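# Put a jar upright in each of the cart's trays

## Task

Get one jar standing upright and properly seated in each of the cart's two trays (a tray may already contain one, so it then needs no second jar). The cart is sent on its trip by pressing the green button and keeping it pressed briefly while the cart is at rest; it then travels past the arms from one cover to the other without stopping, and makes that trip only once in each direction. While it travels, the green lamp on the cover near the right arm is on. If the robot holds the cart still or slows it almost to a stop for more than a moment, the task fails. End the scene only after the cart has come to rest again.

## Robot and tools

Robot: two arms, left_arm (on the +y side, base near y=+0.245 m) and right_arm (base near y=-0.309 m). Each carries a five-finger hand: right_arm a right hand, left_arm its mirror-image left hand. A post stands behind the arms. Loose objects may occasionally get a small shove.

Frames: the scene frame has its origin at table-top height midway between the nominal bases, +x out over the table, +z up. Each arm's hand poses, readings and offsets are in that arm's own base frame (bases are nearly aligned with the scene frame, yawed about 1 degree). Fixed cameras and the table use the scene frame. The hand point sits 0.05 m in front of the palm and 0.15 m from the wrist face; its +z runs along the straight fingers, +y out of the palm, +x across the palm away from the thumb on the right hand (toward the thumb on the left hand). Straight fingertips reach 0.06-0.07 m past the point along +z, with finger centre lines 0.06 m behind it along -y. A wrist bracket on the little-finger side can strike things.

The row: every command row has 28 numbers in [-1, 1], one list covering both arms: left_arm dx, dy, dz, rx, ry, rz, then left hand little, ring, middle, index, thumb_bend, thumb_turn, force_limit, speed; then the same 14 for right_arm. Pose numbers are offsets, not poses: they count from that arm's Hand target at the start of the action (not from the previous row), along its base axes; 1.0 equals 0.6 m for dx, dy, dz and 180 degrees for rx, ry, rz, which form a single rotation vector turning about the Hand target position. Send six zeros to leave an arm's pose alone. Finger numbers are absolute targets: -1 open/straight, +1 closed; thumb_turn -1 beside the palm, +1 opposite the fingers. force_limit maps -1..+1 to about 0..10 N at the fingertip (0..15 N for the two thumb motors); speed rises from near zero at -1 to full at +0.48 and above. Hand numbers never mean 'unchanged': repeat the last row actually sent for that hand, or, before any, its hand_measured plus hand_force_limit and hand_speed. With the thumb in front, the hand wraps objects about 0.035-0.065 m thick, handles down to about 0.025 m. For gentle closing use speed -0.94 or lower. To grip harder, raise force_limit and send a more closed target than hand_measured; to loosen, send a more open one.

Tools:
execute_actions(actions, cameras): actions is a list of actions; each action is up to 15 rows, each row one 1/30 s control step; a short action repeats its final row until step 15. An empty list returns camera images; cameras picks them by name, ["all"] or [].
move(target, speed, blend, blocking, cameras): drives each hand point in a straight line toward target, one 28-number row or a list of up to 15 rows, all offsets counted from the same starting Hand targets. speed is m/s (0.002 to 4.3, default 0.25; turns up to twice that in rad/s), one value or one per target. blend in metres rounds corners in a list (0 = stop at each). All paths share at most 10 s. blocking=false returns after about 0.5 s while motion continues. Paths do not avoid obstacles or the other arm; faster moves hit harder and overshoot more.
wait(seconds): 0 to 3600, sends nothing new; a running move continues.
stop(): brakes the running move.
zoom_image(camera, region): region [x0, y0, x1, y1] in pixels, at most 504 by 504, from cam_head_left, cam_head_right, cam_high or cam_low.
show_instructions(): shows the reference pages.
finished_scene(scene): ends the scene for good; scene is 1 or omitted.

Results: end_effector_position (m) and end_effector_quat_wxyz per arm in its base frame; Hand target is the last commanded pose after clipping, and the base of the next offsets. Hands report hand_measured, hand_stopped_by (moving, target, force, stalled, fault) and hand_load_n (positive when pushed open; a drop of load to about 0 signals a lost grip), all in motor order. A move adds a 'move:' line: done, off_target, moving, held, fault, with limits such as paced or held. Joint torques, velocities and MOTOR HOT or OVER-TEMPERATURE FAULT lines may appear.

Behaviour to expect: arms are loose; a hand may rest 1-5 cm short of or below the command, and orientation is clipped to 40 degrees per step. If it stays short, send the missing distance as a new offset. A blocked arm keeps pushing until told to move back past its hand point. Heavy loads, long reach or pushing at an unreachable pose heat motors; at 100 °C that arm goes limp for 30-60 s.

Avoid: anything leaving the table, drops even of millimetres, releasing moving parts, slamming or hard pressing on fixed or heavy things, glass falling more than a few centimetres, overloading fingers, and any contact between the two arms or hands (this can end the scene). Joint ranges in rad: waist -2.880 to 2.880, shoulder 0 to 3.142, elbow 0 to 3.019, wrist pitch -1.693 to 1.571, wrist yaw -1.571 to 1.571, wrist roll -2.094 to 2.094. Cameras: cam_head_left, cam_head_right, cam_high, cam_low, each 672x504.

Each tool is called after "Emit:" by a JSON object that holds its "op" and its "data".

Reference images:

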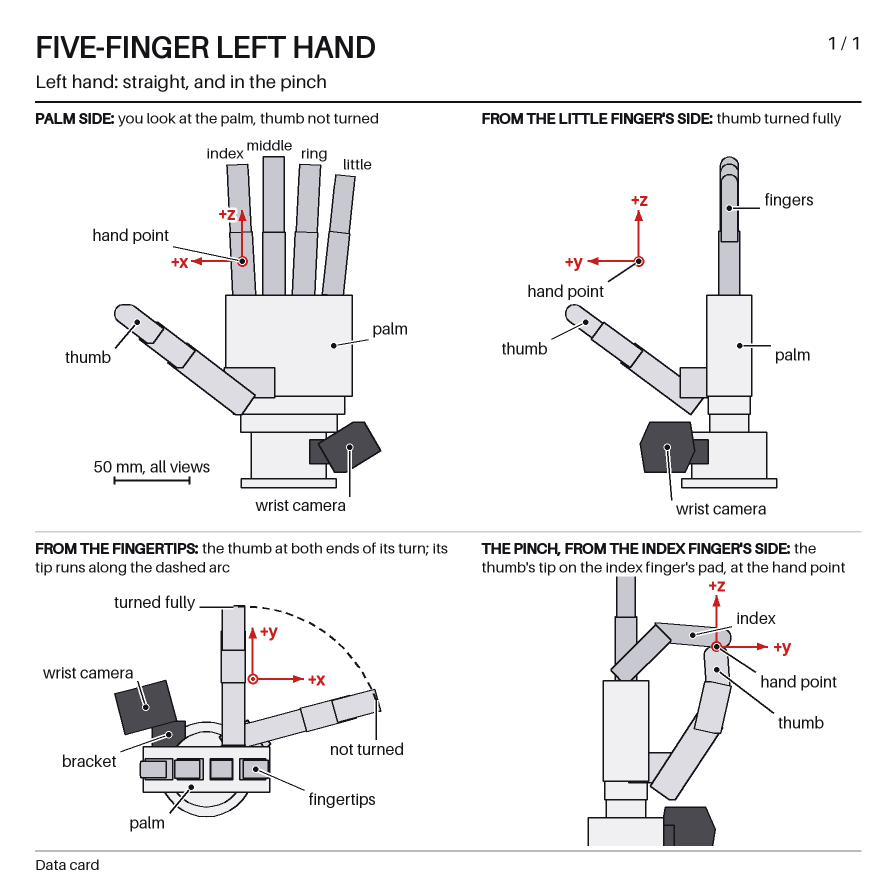

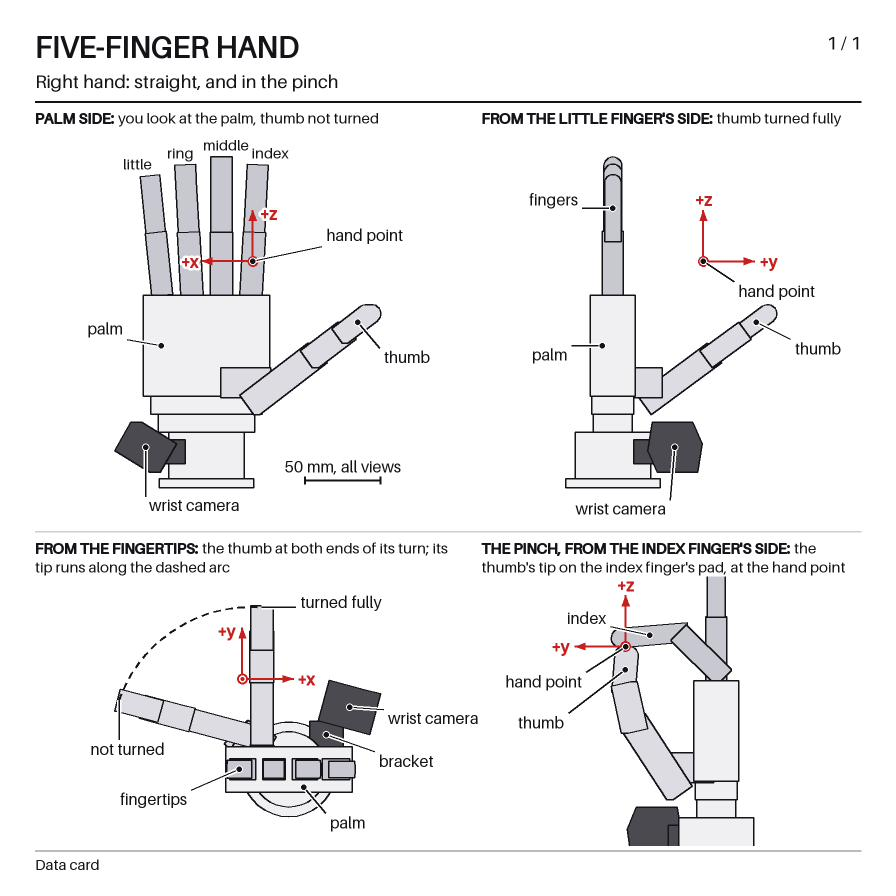

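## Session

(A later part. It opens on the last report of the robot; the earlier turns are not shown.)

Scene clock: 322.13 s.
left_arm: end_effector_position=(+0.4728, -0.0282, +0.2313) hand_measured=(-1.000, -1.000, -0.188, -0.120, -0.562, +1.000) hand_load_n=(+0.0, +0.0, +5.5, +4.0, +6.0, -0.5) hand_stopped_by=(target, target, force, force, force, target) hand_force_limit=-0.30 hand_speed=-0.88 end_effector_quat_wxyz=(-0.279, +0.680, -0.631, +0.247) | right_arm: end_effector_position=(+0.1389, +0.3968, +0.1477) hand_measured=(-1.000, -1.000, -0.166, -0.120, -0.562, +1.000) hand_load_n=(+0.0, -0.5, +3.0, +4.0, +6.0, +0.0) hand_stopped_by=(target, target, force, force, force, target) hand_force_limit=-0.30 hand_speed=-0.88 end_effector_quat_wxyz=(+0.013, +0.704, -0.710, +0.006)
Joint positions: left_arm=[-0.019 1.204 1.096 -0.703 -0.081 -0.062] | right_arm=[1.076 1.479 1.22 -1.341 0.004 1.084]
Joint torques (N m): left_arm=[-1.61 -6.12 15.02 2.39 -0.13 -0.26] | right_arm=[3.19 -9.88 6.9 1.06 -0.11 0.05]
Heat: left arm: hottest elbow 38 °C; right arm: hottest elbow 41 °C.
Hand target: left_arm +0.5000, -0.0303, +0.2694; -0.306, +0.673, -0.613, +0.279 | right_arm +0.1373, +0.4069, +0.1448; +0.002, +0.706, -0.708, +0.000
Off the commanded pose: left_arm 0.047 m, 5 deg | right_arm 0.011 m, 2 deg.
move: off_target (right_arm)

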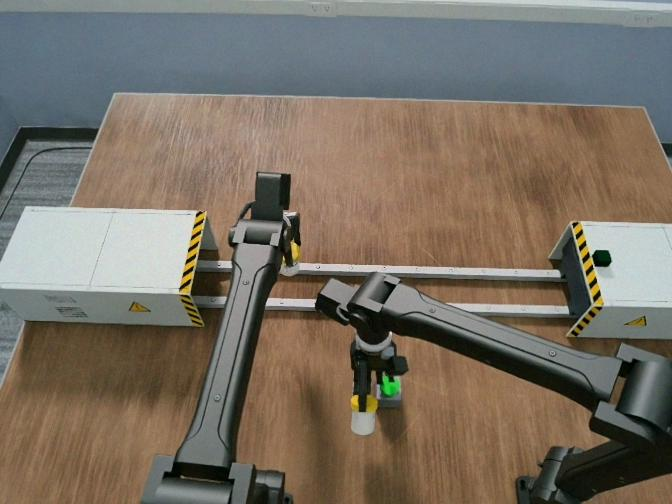

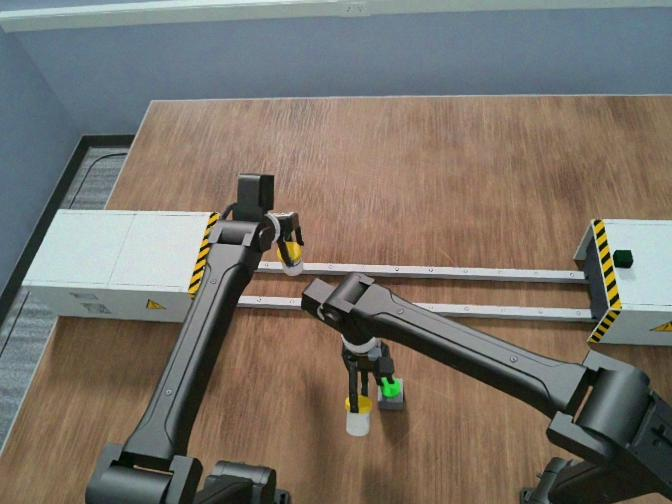

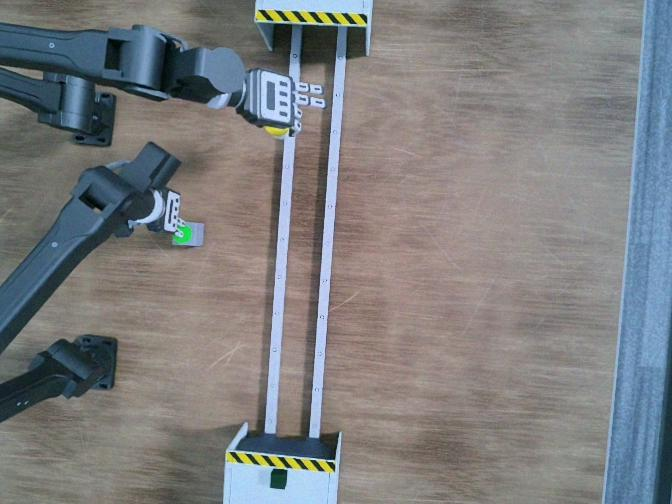

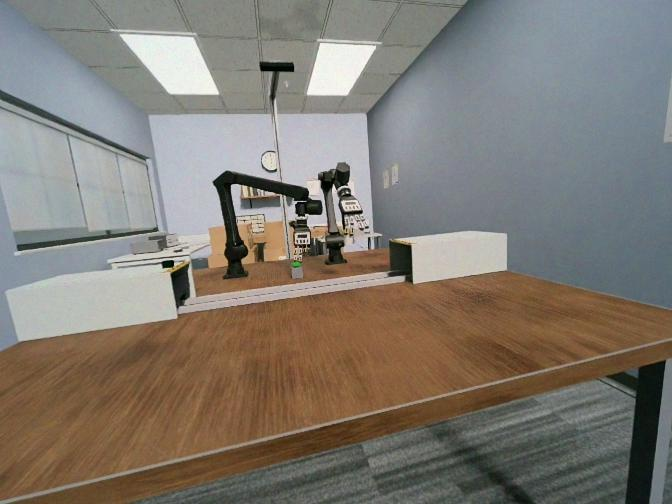

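Emit:
{"op": "move", "data": {"target": [[0,0,0,0,0,0,-1,-1,0.2,0.2,0.2,1,-0.3,-0.88, 0,0,-0.022,0,0,0,-1,-1,0.2,0.2,0.2,1,-0.3,-0.88]], "speed": 0.06, "cameras": ["all"]}}

Scene clock: 326.03 s.
left_arm: end_effector_position=(+0.4728, -0.0282, +0.2313) hand_measured=(-1.000, -1.000, -0.188, -0.120, -0.562, +1.000) hand_load_n=(+0.0, +0.0, +5.0, +4.0, +6.5, +0.0) hand_stopped_by=(target, target, force, force, force, target) hand_force_limit=-0.30 hand_speed=-0.88 end_effector_quat_wxyz=(-0.279, +0.680, -0.631, +0.247) | right_arm: end_effector_position=(+0.1392, +0.3968, +0.1442) hand_measured=(-1.000, -1.000, -0.166, -0.120, -0.562, +1.000) hand_load_n=(+0.0, -1.5, +3.0, +4.0, +6.0, +0.0) hand_stopped_by=(target, target, force, force, force, target) hand_force_limit=-0.30 hand_speed=-0.88 end_effector_quat_wxyz=(+0.010, +0.704, -0.710, +0.006)
Joint positions: left_arm=[-0.019 1.204 1.096 -0.703 -0.081 -0.062] | right_arm=[1.076 1.477 1.209 -1.325 0.006 1.084]
Joint torques (N m): left_arm=[-1.61 -6.12 15.02 2.39 -0.13 -0.26] | right_arm=[3.19 -9.11 5.83 1.81 -0.11 0.05]
Heat: left arm: hottest elbow 38 °C; right arm: hottest elbow 41 °C.
Hand target: left_arm +0.5000, -0.0303, +0.2694; -0.306, +0.673, -0.613, +0.279 | right_arm +0.1373, +0.4069, +0.1316; +0.002, +0.706, -0.708, +0.000
Off the commanded pose: left_arm 0.047 m, 5 deg | right_arm 0.016 m, 1 deg.
move: off_target (right_arm)

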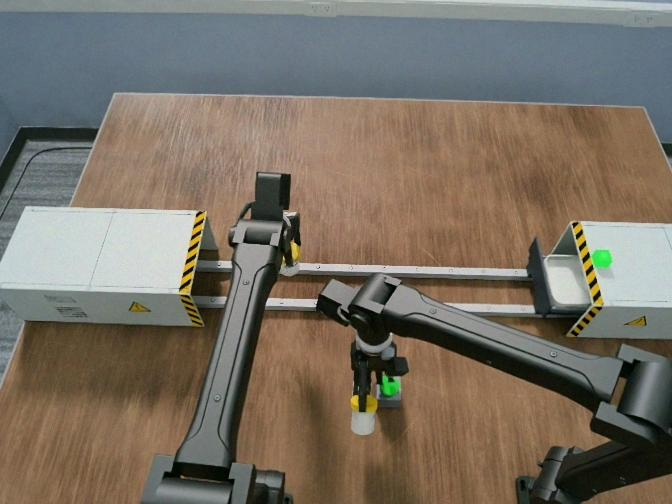

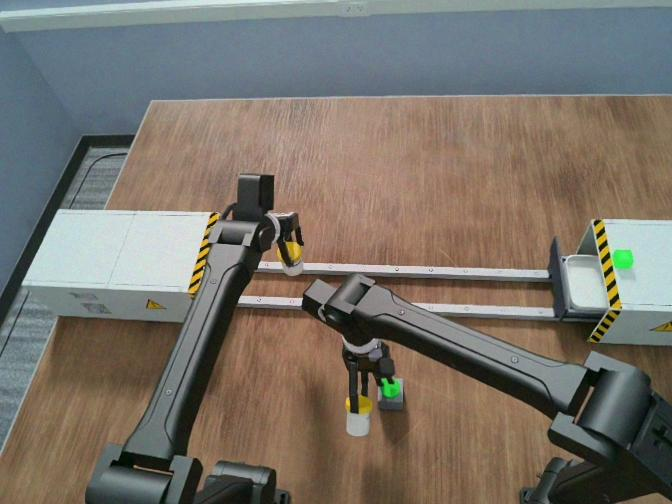

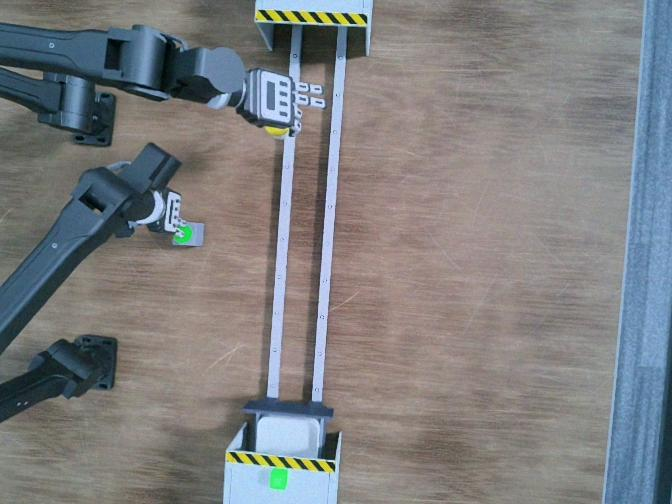

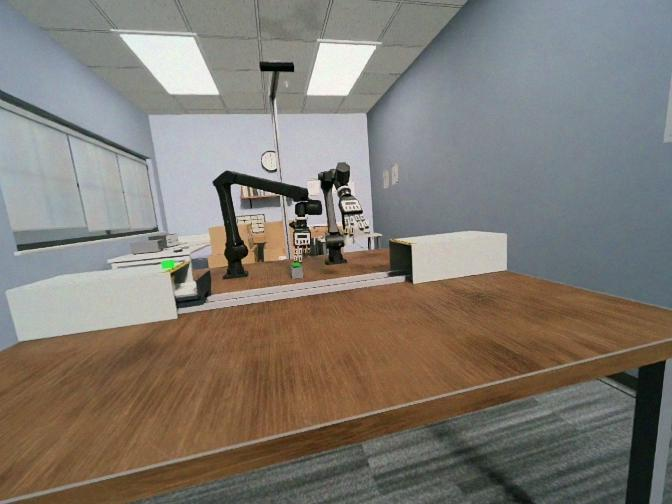

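Emit:
{"op": "wait", "data": {"seconds": 0.3, "cameras": ["all"]}}

Emit:
{"op": "zoom_image", "data": {"camera": "cam_high", "region": [200, 340, 380, 504]}}

Emit:
{"op": "wait", "data": {"seconds": 0.1, "cameras": ["all"]}}

Scene clock: 329.23 s.
left_arm: end_effector_position=(+0.4728, -0.0282, +0.2313) hand_measured=(-1.000, -1.000, -0.188, -0.120, -0.562, +1.000) hand_load_n=(+0.0, +0.0, +5.5, +4.0, +6.5, +0.0) hand_stopped_by=(target, target, force, force, force, target) hand_force_limit=-0.30 hand_speed=-0.88 end_effector_quat_wxyz=(-0.279, +0.680, -0.631, +0.247) | right_arm: end_effector_position=(+0.1392, +0.3968, +0.1442) hand_measured=(-1.000, -1.000, -0.166, -0.120, -0.562, +1.000) hand_load_n=(+0.0, -1.0, +3.5, +4.0, +6.5, +0.0) hand_stopped_by=(target, target, force, force, force, target) hand_force_limit=-0.30 hand_speed=-0.88 end_effector_quat_wxyz=(+0.010, +0.704, -0.710, +0.006)
Joint positions: left_arm=[-0.019 1.204 1.096 -0.703 -0.081 -0.062] | right_arm=[1.076 1.477 1.209 -1.325 0.006 1.084]
Joint torques (N m): left_arm=[-1.61 -6.12 15.04 2.4 -0.14 -0.26] | right_arm=[3.19 -9.11 5.83 1.81 -0.11 0.05]
Heat: left arm: hottest elbow 38 °C; right arm: hottest elbow 40 °C.
Hand target: left_arm +0.5000, -0.0303, +0.2694; -0.306, +0.673, -0.613, +0.279 | right_arm +0.1373, +0.4069, +0.1316; +0.002, +0.706, -0.708, +0.000
Off the commanded pose: left_arm 0.047 m, 5 deg | right_arm 0.016 m, 1 deg.
wait: 0.30 s; at rest from the start

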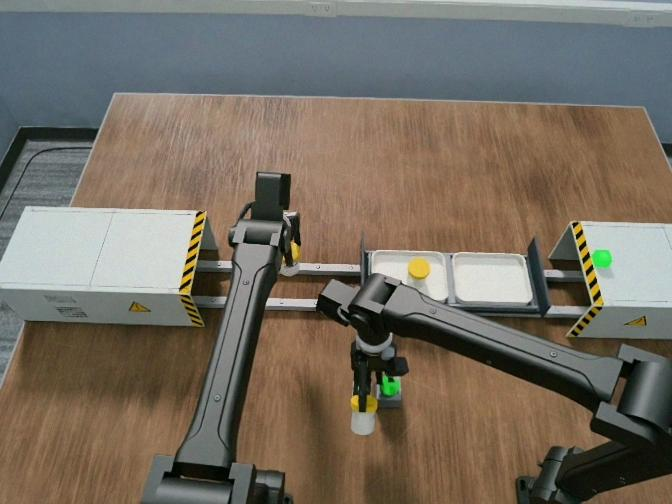

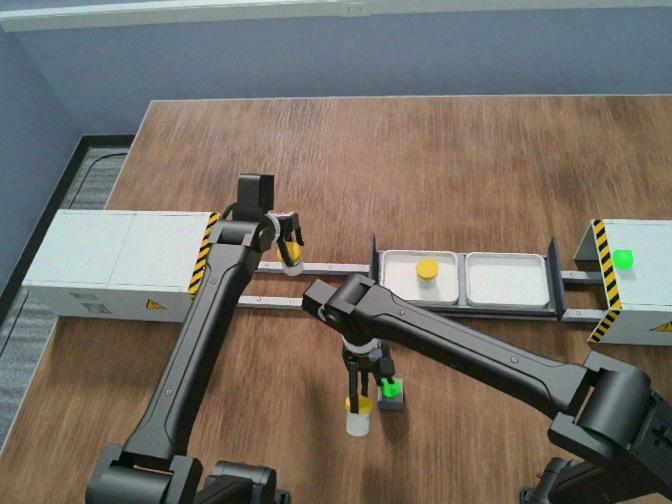

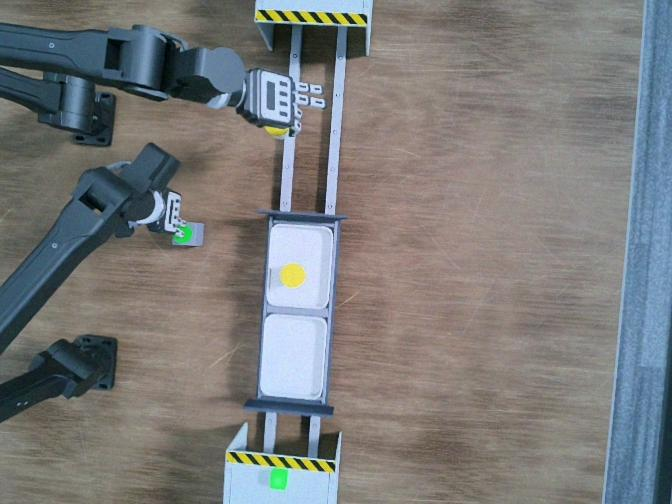

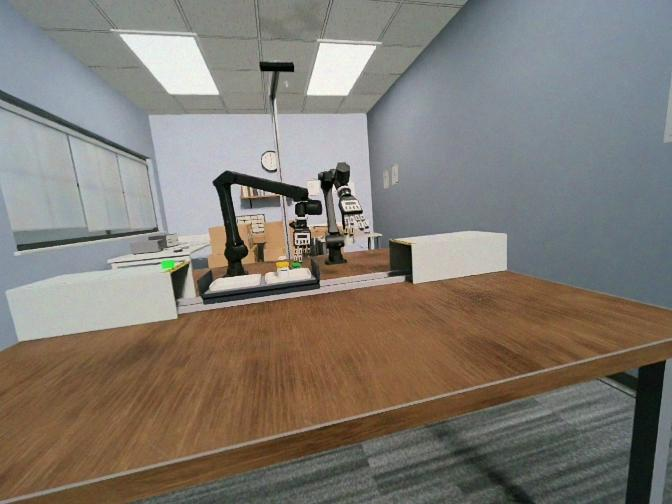

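Scaled by 2.800 from the camera's image (finer frame: 960x720).

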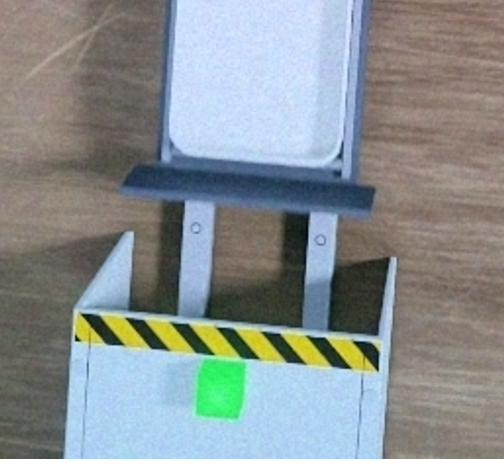

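Scene clock: 329.33 s.
left_arm: end_effector_position=(+0.4728, -0.0282, +0.2313) hand_measured=(-1.000, -1.000, -0.188, -0.120, -0.562, +1.000) hand_load_n=(+0.0, +0.0, +5.0, +4.0, +6.0, +0.0) hand_stopped_by=(target, target, force, force, force, target) hand_force_limit=-0.30 hand_speed=-0.88 end_effector_quat_wxyz=(-0.279, +0.680, -0.631, +0.247) | right_arm: end_effector_position=(+0.1392, +0.3968, +0.1442) hand_measured=(-1.000, -1.000, -0.166, -0.120, -0.562, +1.000) hand_load_n=(+0.0, -1.5, +3.0, +4.0, +6.0, +0.0) hand_stopped_by=(target, target, force, force, force, target) hand_force_limit=-0.30 hand_speed=-0.88 end_effector_quat_wxyz=(+0.010, +0.704, -0.710, +0.006)
Joint positions: left_arm=[-0.019 1.204 1.096 -0.703 -0.081 -0.062] | right_arm=[1.076 1.477 1.209 -1.325 0.006 1.084]
Joint torques (N m): left_arm=[-1.67 -6.18 15.02 2.4 -0.13 -0.26] | right_arm=[3.19 -9.11 5.83 1.81 -0.11 0.05]
Heat: left arm: hottest elbow 38 °C; right arm: hottest elbow 40 °C.
Hand target: left_arm +0.5000, -0.0303, +0.2694; -0.306, +0.673, -0.613, +0.279 | right_arm +0.1373, +0.4069, +0.1316; +0.002, +0.706, -0.708, +0.000
Off the commanded pose: left_arm 0.047 m, 5 deg | right_arm 0.016 m, 1 deg.
wait: 0.10 s; no rest

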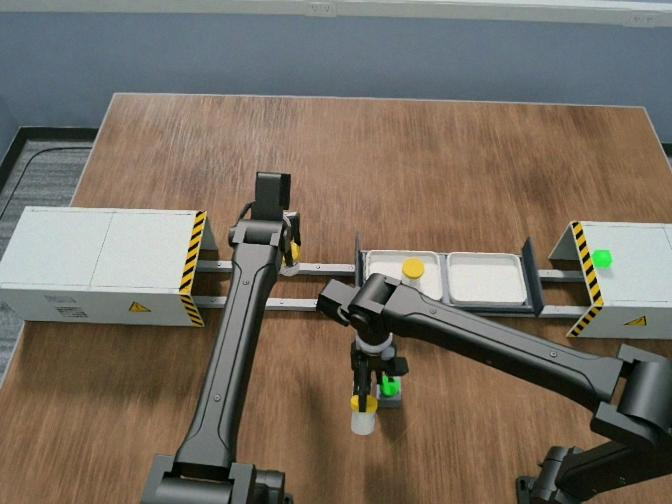

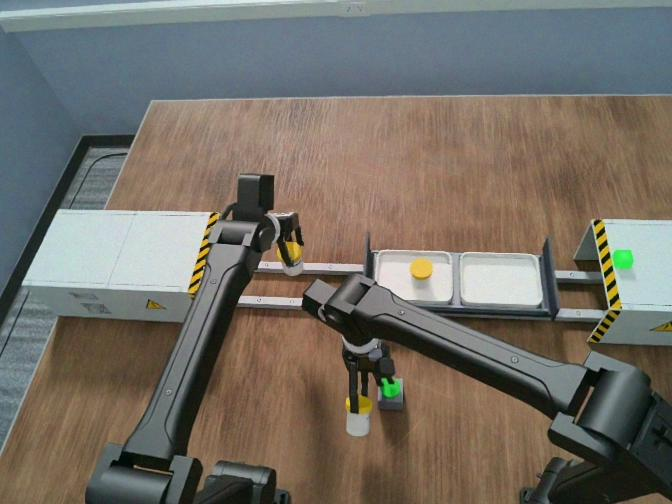

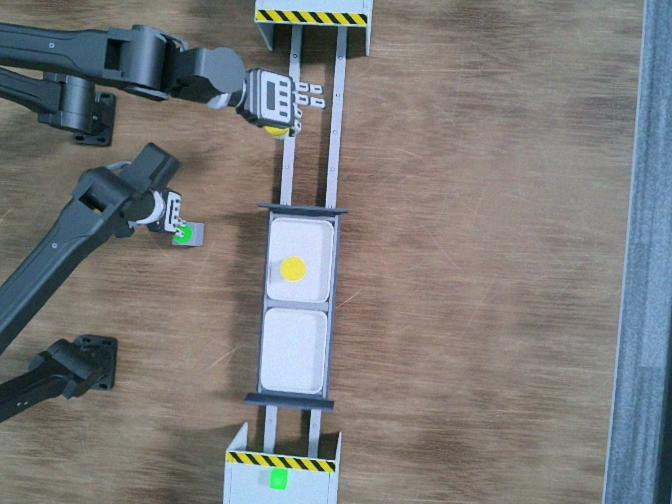

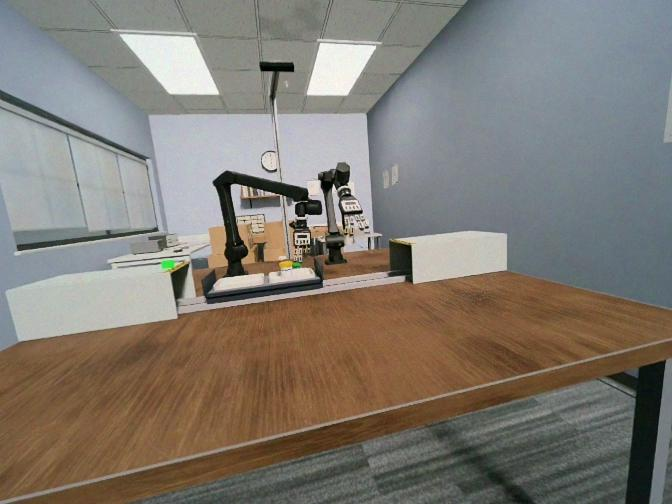

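Emit:
{"op": "wait", "data": {"seconds": 0.1, "cameras": ["all"]}}

Emit:
{"op": "zoom_image", "data": {"camera": "cam_high", "region": [220, 0, 400, 160]}}

Emit:
{"op": "wait", "data": {"seconds": 0.1, "cameras": ["all"]}}

Scene clock: 336.43 s.
left_arm: end_effector_position=(+0.4728, -0.0282, +0.2313) hand_measured=(-1.000, -1.000, -0.188, -0.120, -0.562, +1.000) hand_load_n=(+0.0, +0.0, +5.5, +4.0, +6.0, +0.0) hand_stopped_by=(target, target, force, force, force, target) hand_force_limit=-0.30 hand_speed=-0.88 end_effector_quat_wxyz=(-0.279, +0.680, -0.631, +0.247) | right_arm: end_effector_position=(+0.1392, +0.3968, +0.1442) hand_measured=(-1.000, -1.000, -0.166, -0.120, -0.562, +1.000) hand_load_n=(+0.0, -1.5, +3.0, +3.5, +6.0, +0.0) hand_stopped_by=(target, target, force, force, force, target) hand_force_limit=-0.30 hand_speed=-0.88 end_effector_quat_wxyz=(+0.010, +0.704, -0.710, +0.006)
Joint positions: left_arm=[-0.019 1.204 1.096 -0.703 -0.081 -0.062] | right_arm=[1.076 1.477 1.209 -1.325 0.006 1.084]
Joint torques (N m): left_arm=[-1.61 -6.18 15.02 2.4 -0.14 -0.26] | right_arm=[3.19 -9.05 5.83 1.81 -0.11 0.04]
Heat: left arm: hottest elbow 39 °C; right arm: hottest elbow 39 °C.
Hand target: left_arm +0.5000, -0.0303, +0.2694; -0.306, +0.673, -0.613, +0.279 | right_arm +0.1373, +0.4069, +0.1316; +0.002, +0.706, -0.708, +0.000
Off the commanded pose: left_arm 0.047 m, 5 deg | right_arm 0.016 m, 1 deg.
wait: 0.10 s; at rest from the start

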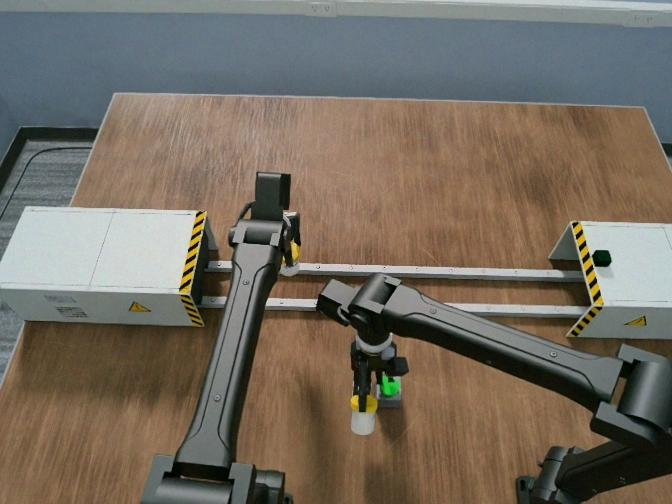

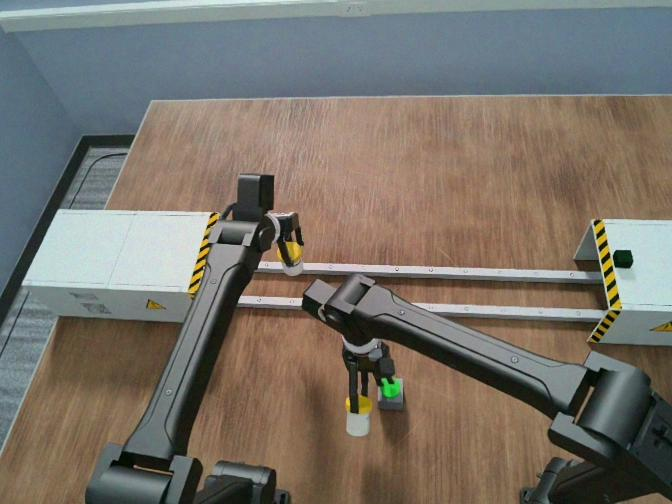

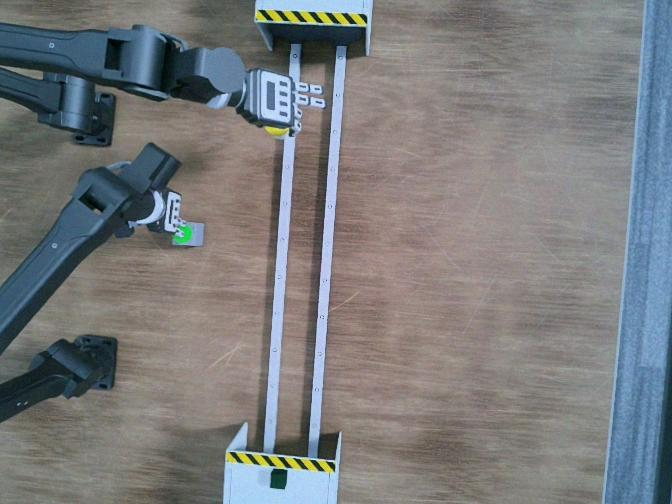

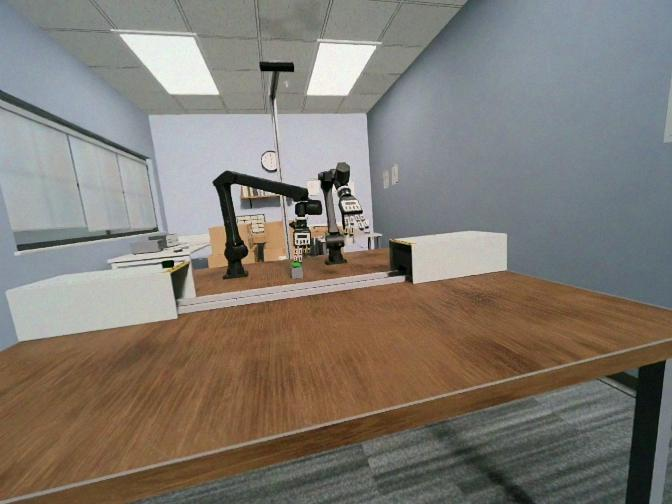

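Scaled by 2.800 from the camera's image (finer frame: 960x720).

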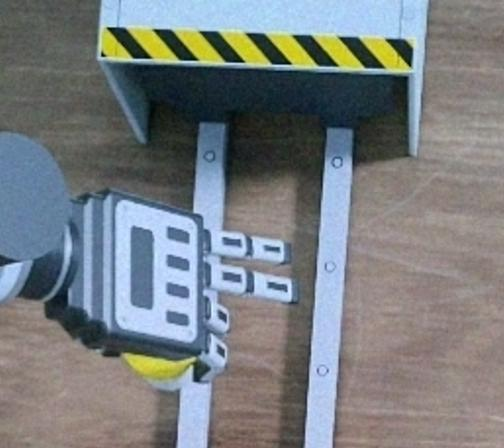

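Scene clock: 336.53 s.
left_arm: end_effector_position=(+0.4728, -0.0282, +0.2313) hand_measured=(-1.000, -1.000, -0.188, -0.120, -0.562, +1.000) hand_load_n=(+0.0, +0.0, +5.5, +4.0, +6.5, -0.5) hand_stopped_by=(target, target, force, force, force, target) hand_force_limit=-0.30 hand_speed=-0.88 end_effector_quat_wxyz=(-0.279, +0.680, -0.631, +0.247) | right_arm: end_effector_position=(+0.1392, +0.3968, +0.1442) hand_measured=(-1.000, -1.000, -0.166, -0.120, -0.562, +1.000) hand_load_n=(+0.0, -1.5, +3.0, +3.5, +6.5, +0.0) hand_stopped_by=(target, target, force, force, force, target) hand_force_limit=-0.30 hand_speed=-0.88 end_effector_quat_wxyz=(+0.010, +0.704, -0.710, +0.006)
Joint positions: left_arm=[-0.019 1.204 1.096 -0.703 -0.081 -0.062] | right_arm=[1.076 1.477 1.209 -1.325 0.006 1.084]
Joint torques (N m): left_arm=[-1.61 -6.12 15.04 2.4 -0.14 -0.26] | right_arm=[3.19 -9.05 5.82 1.8 -0.11 0.05]
Heat: left arm: hottest elbow 39 °C; right arm: hottest elbow 39 °C.
Hand target: left_arm +0.5000, -0.0303, +0.2694; -0.306, +0.673, -0.613, +0.279 | right_arm +0.1373, +0.4069, +0.1316; +0.002, +0.706, -0.708, +0.000
Off the commanded pose: left_arm 0.047 m, 5 deg | right_arm 0.016 m, 1 deg.
wait: 0.10 s; no rest

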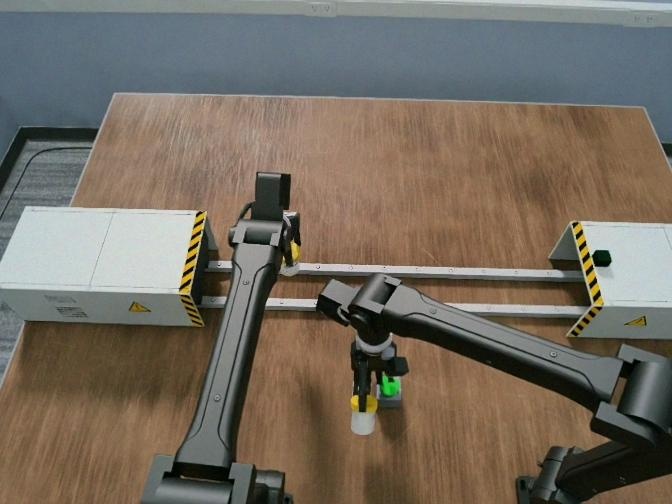

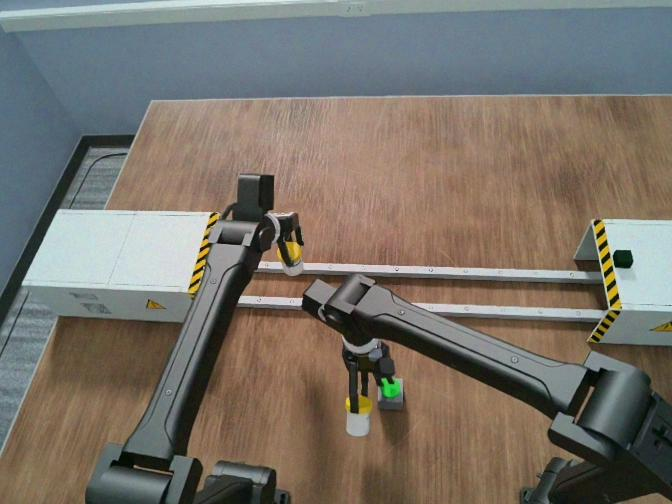

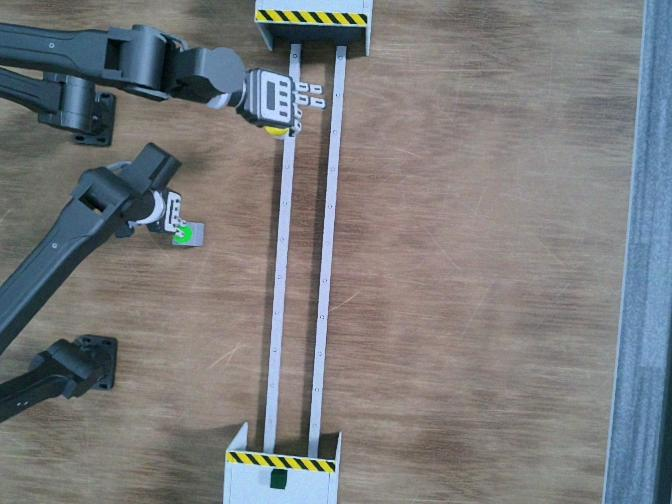

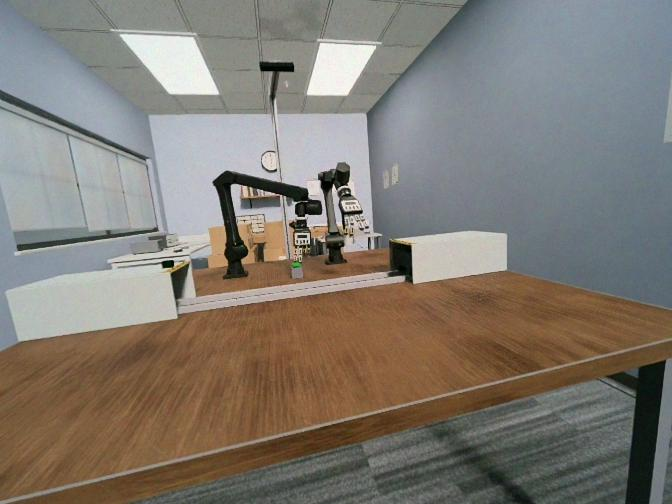

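Emit:
{"op": "move", "data": {"target": [[0,0,0,0,0,0,-1,-1,0.2,0.2,0.2,1,-0.3,-0.88, 0,0,0.167,0,0,0,-1,-1,0.2,0.2,0.2,1,-0.3,-0.88],[0,0,0,0,0,0,-1,-1,0.2,0.2,0.2,1,-0.3,-0.88, 0,0,0.092,0,0,0,-1,-1,0.2,0.2,0.2,1,-0.3,-0.88]], "speed": [0.1,0.06]}}

Emit:
{"op": "wait", "data": {"seconds": 0.1}}

Emit:
{"op": "move", "data": {"target": [[0,0,0,0,0,0,-1,-1,0.2,0.2,0.2,1,-0.3,-0.88, 0,0,-0.022,0,0,0,-1,-1,0.2,0.2,0.2,1,-0.3,-0.88]], "speed": 0.06}}

Emit:
{"op": "wait", "data": {"seconds": 0.1, "cameras": ["all"]}}

Scene clock: 422.47 s.
left_arm: end_effector_position=(+0.4728, -0.0282, +0.2313) hand_measured=(-1.000, -1.000, -0.188, -0.120, -0.562, +1.000) hand_load_n=(+0.0, +0.0, +5.5, +4.0, +6.0, +0.0) hand_stopped_by=(target, target, force, force, force, target) hand_force_limit=-0.30 hand_speed=-0.88 end_effector_quat_wxyz=(-0.279, +0.680, -0.631, +0.247) | right_arm: end_effector_position=(+0.1390, +0.3984, +0.1819) hand_measured=(-1.000, -1.000, -0.166, -0.120, -0.562, +1.000) hand_load_n=(+0.0, +0.0, +3.0, +4.0, +6.5, +0.0) hand_stopped_by=(target, target, force, force, force, target) hand_force_limit=-0.30 hand_speed=-0.88 end_effector_quat_wxyz=(+0.016, +0.705, -0.709, +0.007)
Joint positions: left_arm=[-0.019 1.204 1.096 -0.703 -0.081 -0.062] | right_arm=[1.077 1.468 1.3 -1.437 0.004 1.084]
Joint torques (N m): left_arm=[-1.61 -6.18 15.02 2.4 -0.13 -0.26] | right_arm=[3.14 -10.75 7.64 0.57 -0.11 0.05]
Heat: left arm: hottest elbow 42 °C; right arm: hottest elbow 35 °C.
Hand target: left_arm +0.5000, -0.0303, +0.2694; -0.306, +0.673, -0.613, +0.279 | right_arm +0.1373, +0.4069, +0.1868; +0.002, +0.706, -0.708, +0.000
Off the commanded pose: left_arm 0.047 m, 5 deg | right_arm 0.010 m, 2 deg.
move: done

Scene clock: 422.57 s.
left_arm: end_effector_position=(+0.4728, -0.0282, +0.2313) hand_measured=(-1.000, -1.000, -0.188, -0.120, -0.562, +1.000) hand_load_n=(+0.0, +0.0, +5.0, +4.0, +6.5, +0.0) hand_stopped_by=(target, target, force, force, force, target) hand_force_limit=-0.30 hand_speed=-0.88 end_effector_quat_wxyz=(-0.279, +0.680, -0.631, +0.247) | right_arm: end_effector_position=(+0.1390, +0.3984, +0.1819) hand_measured=(-1.000, -1.000, -0.166, -0.120, -0.562, +1.000) hand_load_n=(+0.0, +0.0, +3.0, +3.5, +6.5, -0.5) hand_stopped_by=(target, target, force, force, force, target) hand_force_limit=-0.30 hand_speed=-0.88 end_effector_quat_wxyz=(+0.016, +0.705, -0.709, +0.007)
Joint positions: left_arm=[-0.019 1.204 1.096 -0.703 -0.081 -0.062] | right_arm=[1.077 1.468 1.3 -1.437 0.004 1.084]
Joint torques (N m): left_arm=[-1.61 -6.18 15.04 2.4 -0.14 -0.26] | right_arm=[3.14 -10.81 7.64 0.55 -0.11 0.05]
Heat: left arm: hottest elbow 42 °C; right arm: hottest elbow 35 °C.
Hand target: left_arm +0.5000, -0.0303, +0.2694; -0.306, +0.673, -0.613, +0.279 | right_arm +0.1373, +0.4069, +0.1868; +0.002, +0.706, -0.708, +0.000
Off the commanded pose: left_arm 0.047 m, 5 deg | right_arm 0.010 m, 2 deg.
wait: 0.10 s; no rest

Scene clock: 423.50 s.
left_arm: end_effector_position=(+0.4728, -0.0282, +0.2313) hand_measured=(-1.000, -1.000, -0.188, -0.120, -0.562, +1.000) hand_load_n=(+0.0, -0.5, +5.5, +4.0, +6.5, +0.0) hand_stopped_by=(target, target, force, force, force, target) hand_force_limit=-0.30 hand_speed=-0.88 end_effector_quat_wxyz=(-0.279, +0.680, -0.631, +0.247) | right_arm: end_effector_position=(+0.1389, +0.3981, +0.1703) hand_measured=(-1.000, -1.000, -0.166, -0.120, -0.562, +1.000) hand_load_n=(+0.0, +0.0, +3.0, +3.5, +6.5, -0.5) hand_stopped_by=(target, target, force, force, force, target) hand_force_limit=-0.30 hand_speed=-0.88 end_effector_quat_wxyz=(+0.014, +0.705, -0.709, +0.006)
Joint positions: left_arm=[-0.019 1.204 1.096 -0.703 -0.081 -0.062] | right_arm=[1.077 1.469 1.27 -1.402 0.004 1.084]
Joint torques (N m): left_arm=[-1.61 -6.18 15.02 2.4 -0.14 -0.26] | right_arm=[3.14 -10.34 7.61 0.57 -0.11 0.05]
Heat: left arm: hottest elbow 42 °C; right arm: hottest elbow 35 °C.
Hand target: left_arm +0.5000, -0.0303, +0.2694; -0.306, +0.673, -0.613, +0.279 | right_arm +0.1373, +0.4069, +0.1736; +0.002, +0.706, -0.708, +0.000
Off the commanded pose: left_arm 0.047 m, 5 deg | right_arm 0.010 m, 2 deg.
move: done

Scene clock: 423.60 s.
left_arm: end_effector_position=(+0.4728, -0.0282, +0.2313) hand_measured=(-1.000, -1.000, -0.188, -0.120, -0.562, +1.000) hand_load_n=(+0.0, +0.0, +5.5, +4.0, +6.5, +0.0) hand_stopped_by=(target, target, force, force, force, target) hand_force_limit=-0.30 hand_speed=-0.88 end_effector_quat_wxyz=(-0.279, +0.680, -0.631, +0.247) | right_arm: end_effector_position=(+0.1389, +0.3981, +0.1703) hand_measured=(-1.000, -1.000, -0.166, -0.120, -0.562, +1.000) hand_load_n=(+0.0, +0.0, +3.0, +3.5, +6.5, +0.0) hand_stopped_by=(target, target, force, force, force, target) hand_force_limit=-0.30 hand_speed=-0.88 end_effector_quat_wxyz=(+0.014, +0.705, -0.709, +0.006)
Joint positions: left_arm=[-0.019 1.204 1.096 -0.703 -0.081 -0.062] | right_arm=[1.077 1.469 1.27 -1.402 0.004 1.084]
Joint torques (N m): left_arm=[-1.67 -6.18 15.02 2.39 -0.14 -0.26] | right_arm=[3.14 -10.4 7.61 0.57 -0.11 0.05]
Heat: left arm: hottest elbow 42 °C; right arm: hottest elbow 35 °C.
Hand target: left_arm +0.5000, -0.0303, +0.2694; -0.306, +0.673, -0.613, +0.279 | right_arm +0.1373, +0.4069, +0.1736; +0.002, +0.706, -0.708, +0.000
Off the commanded pose: left_arm 0.047 m, 5 deg | right_arm 0.010 m, 2 deg.
wait: 0.10 s; no rest

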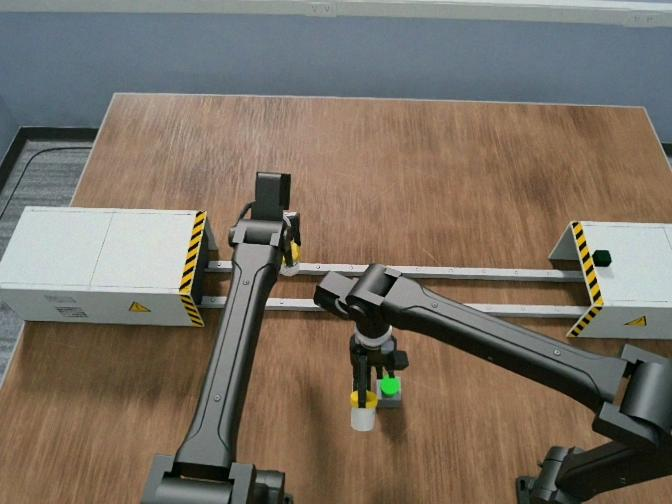

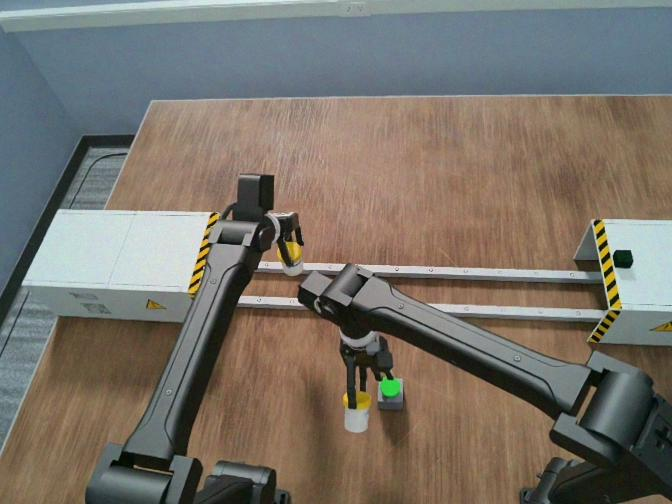

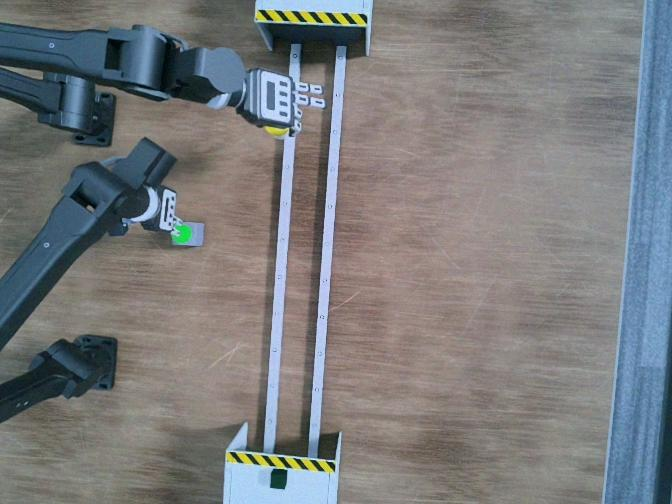

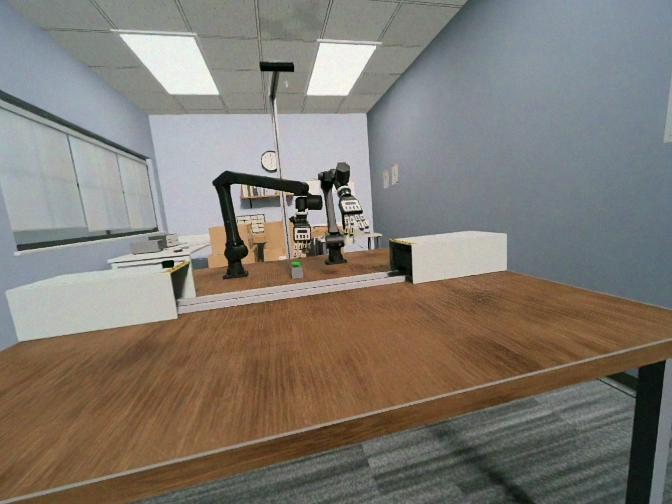

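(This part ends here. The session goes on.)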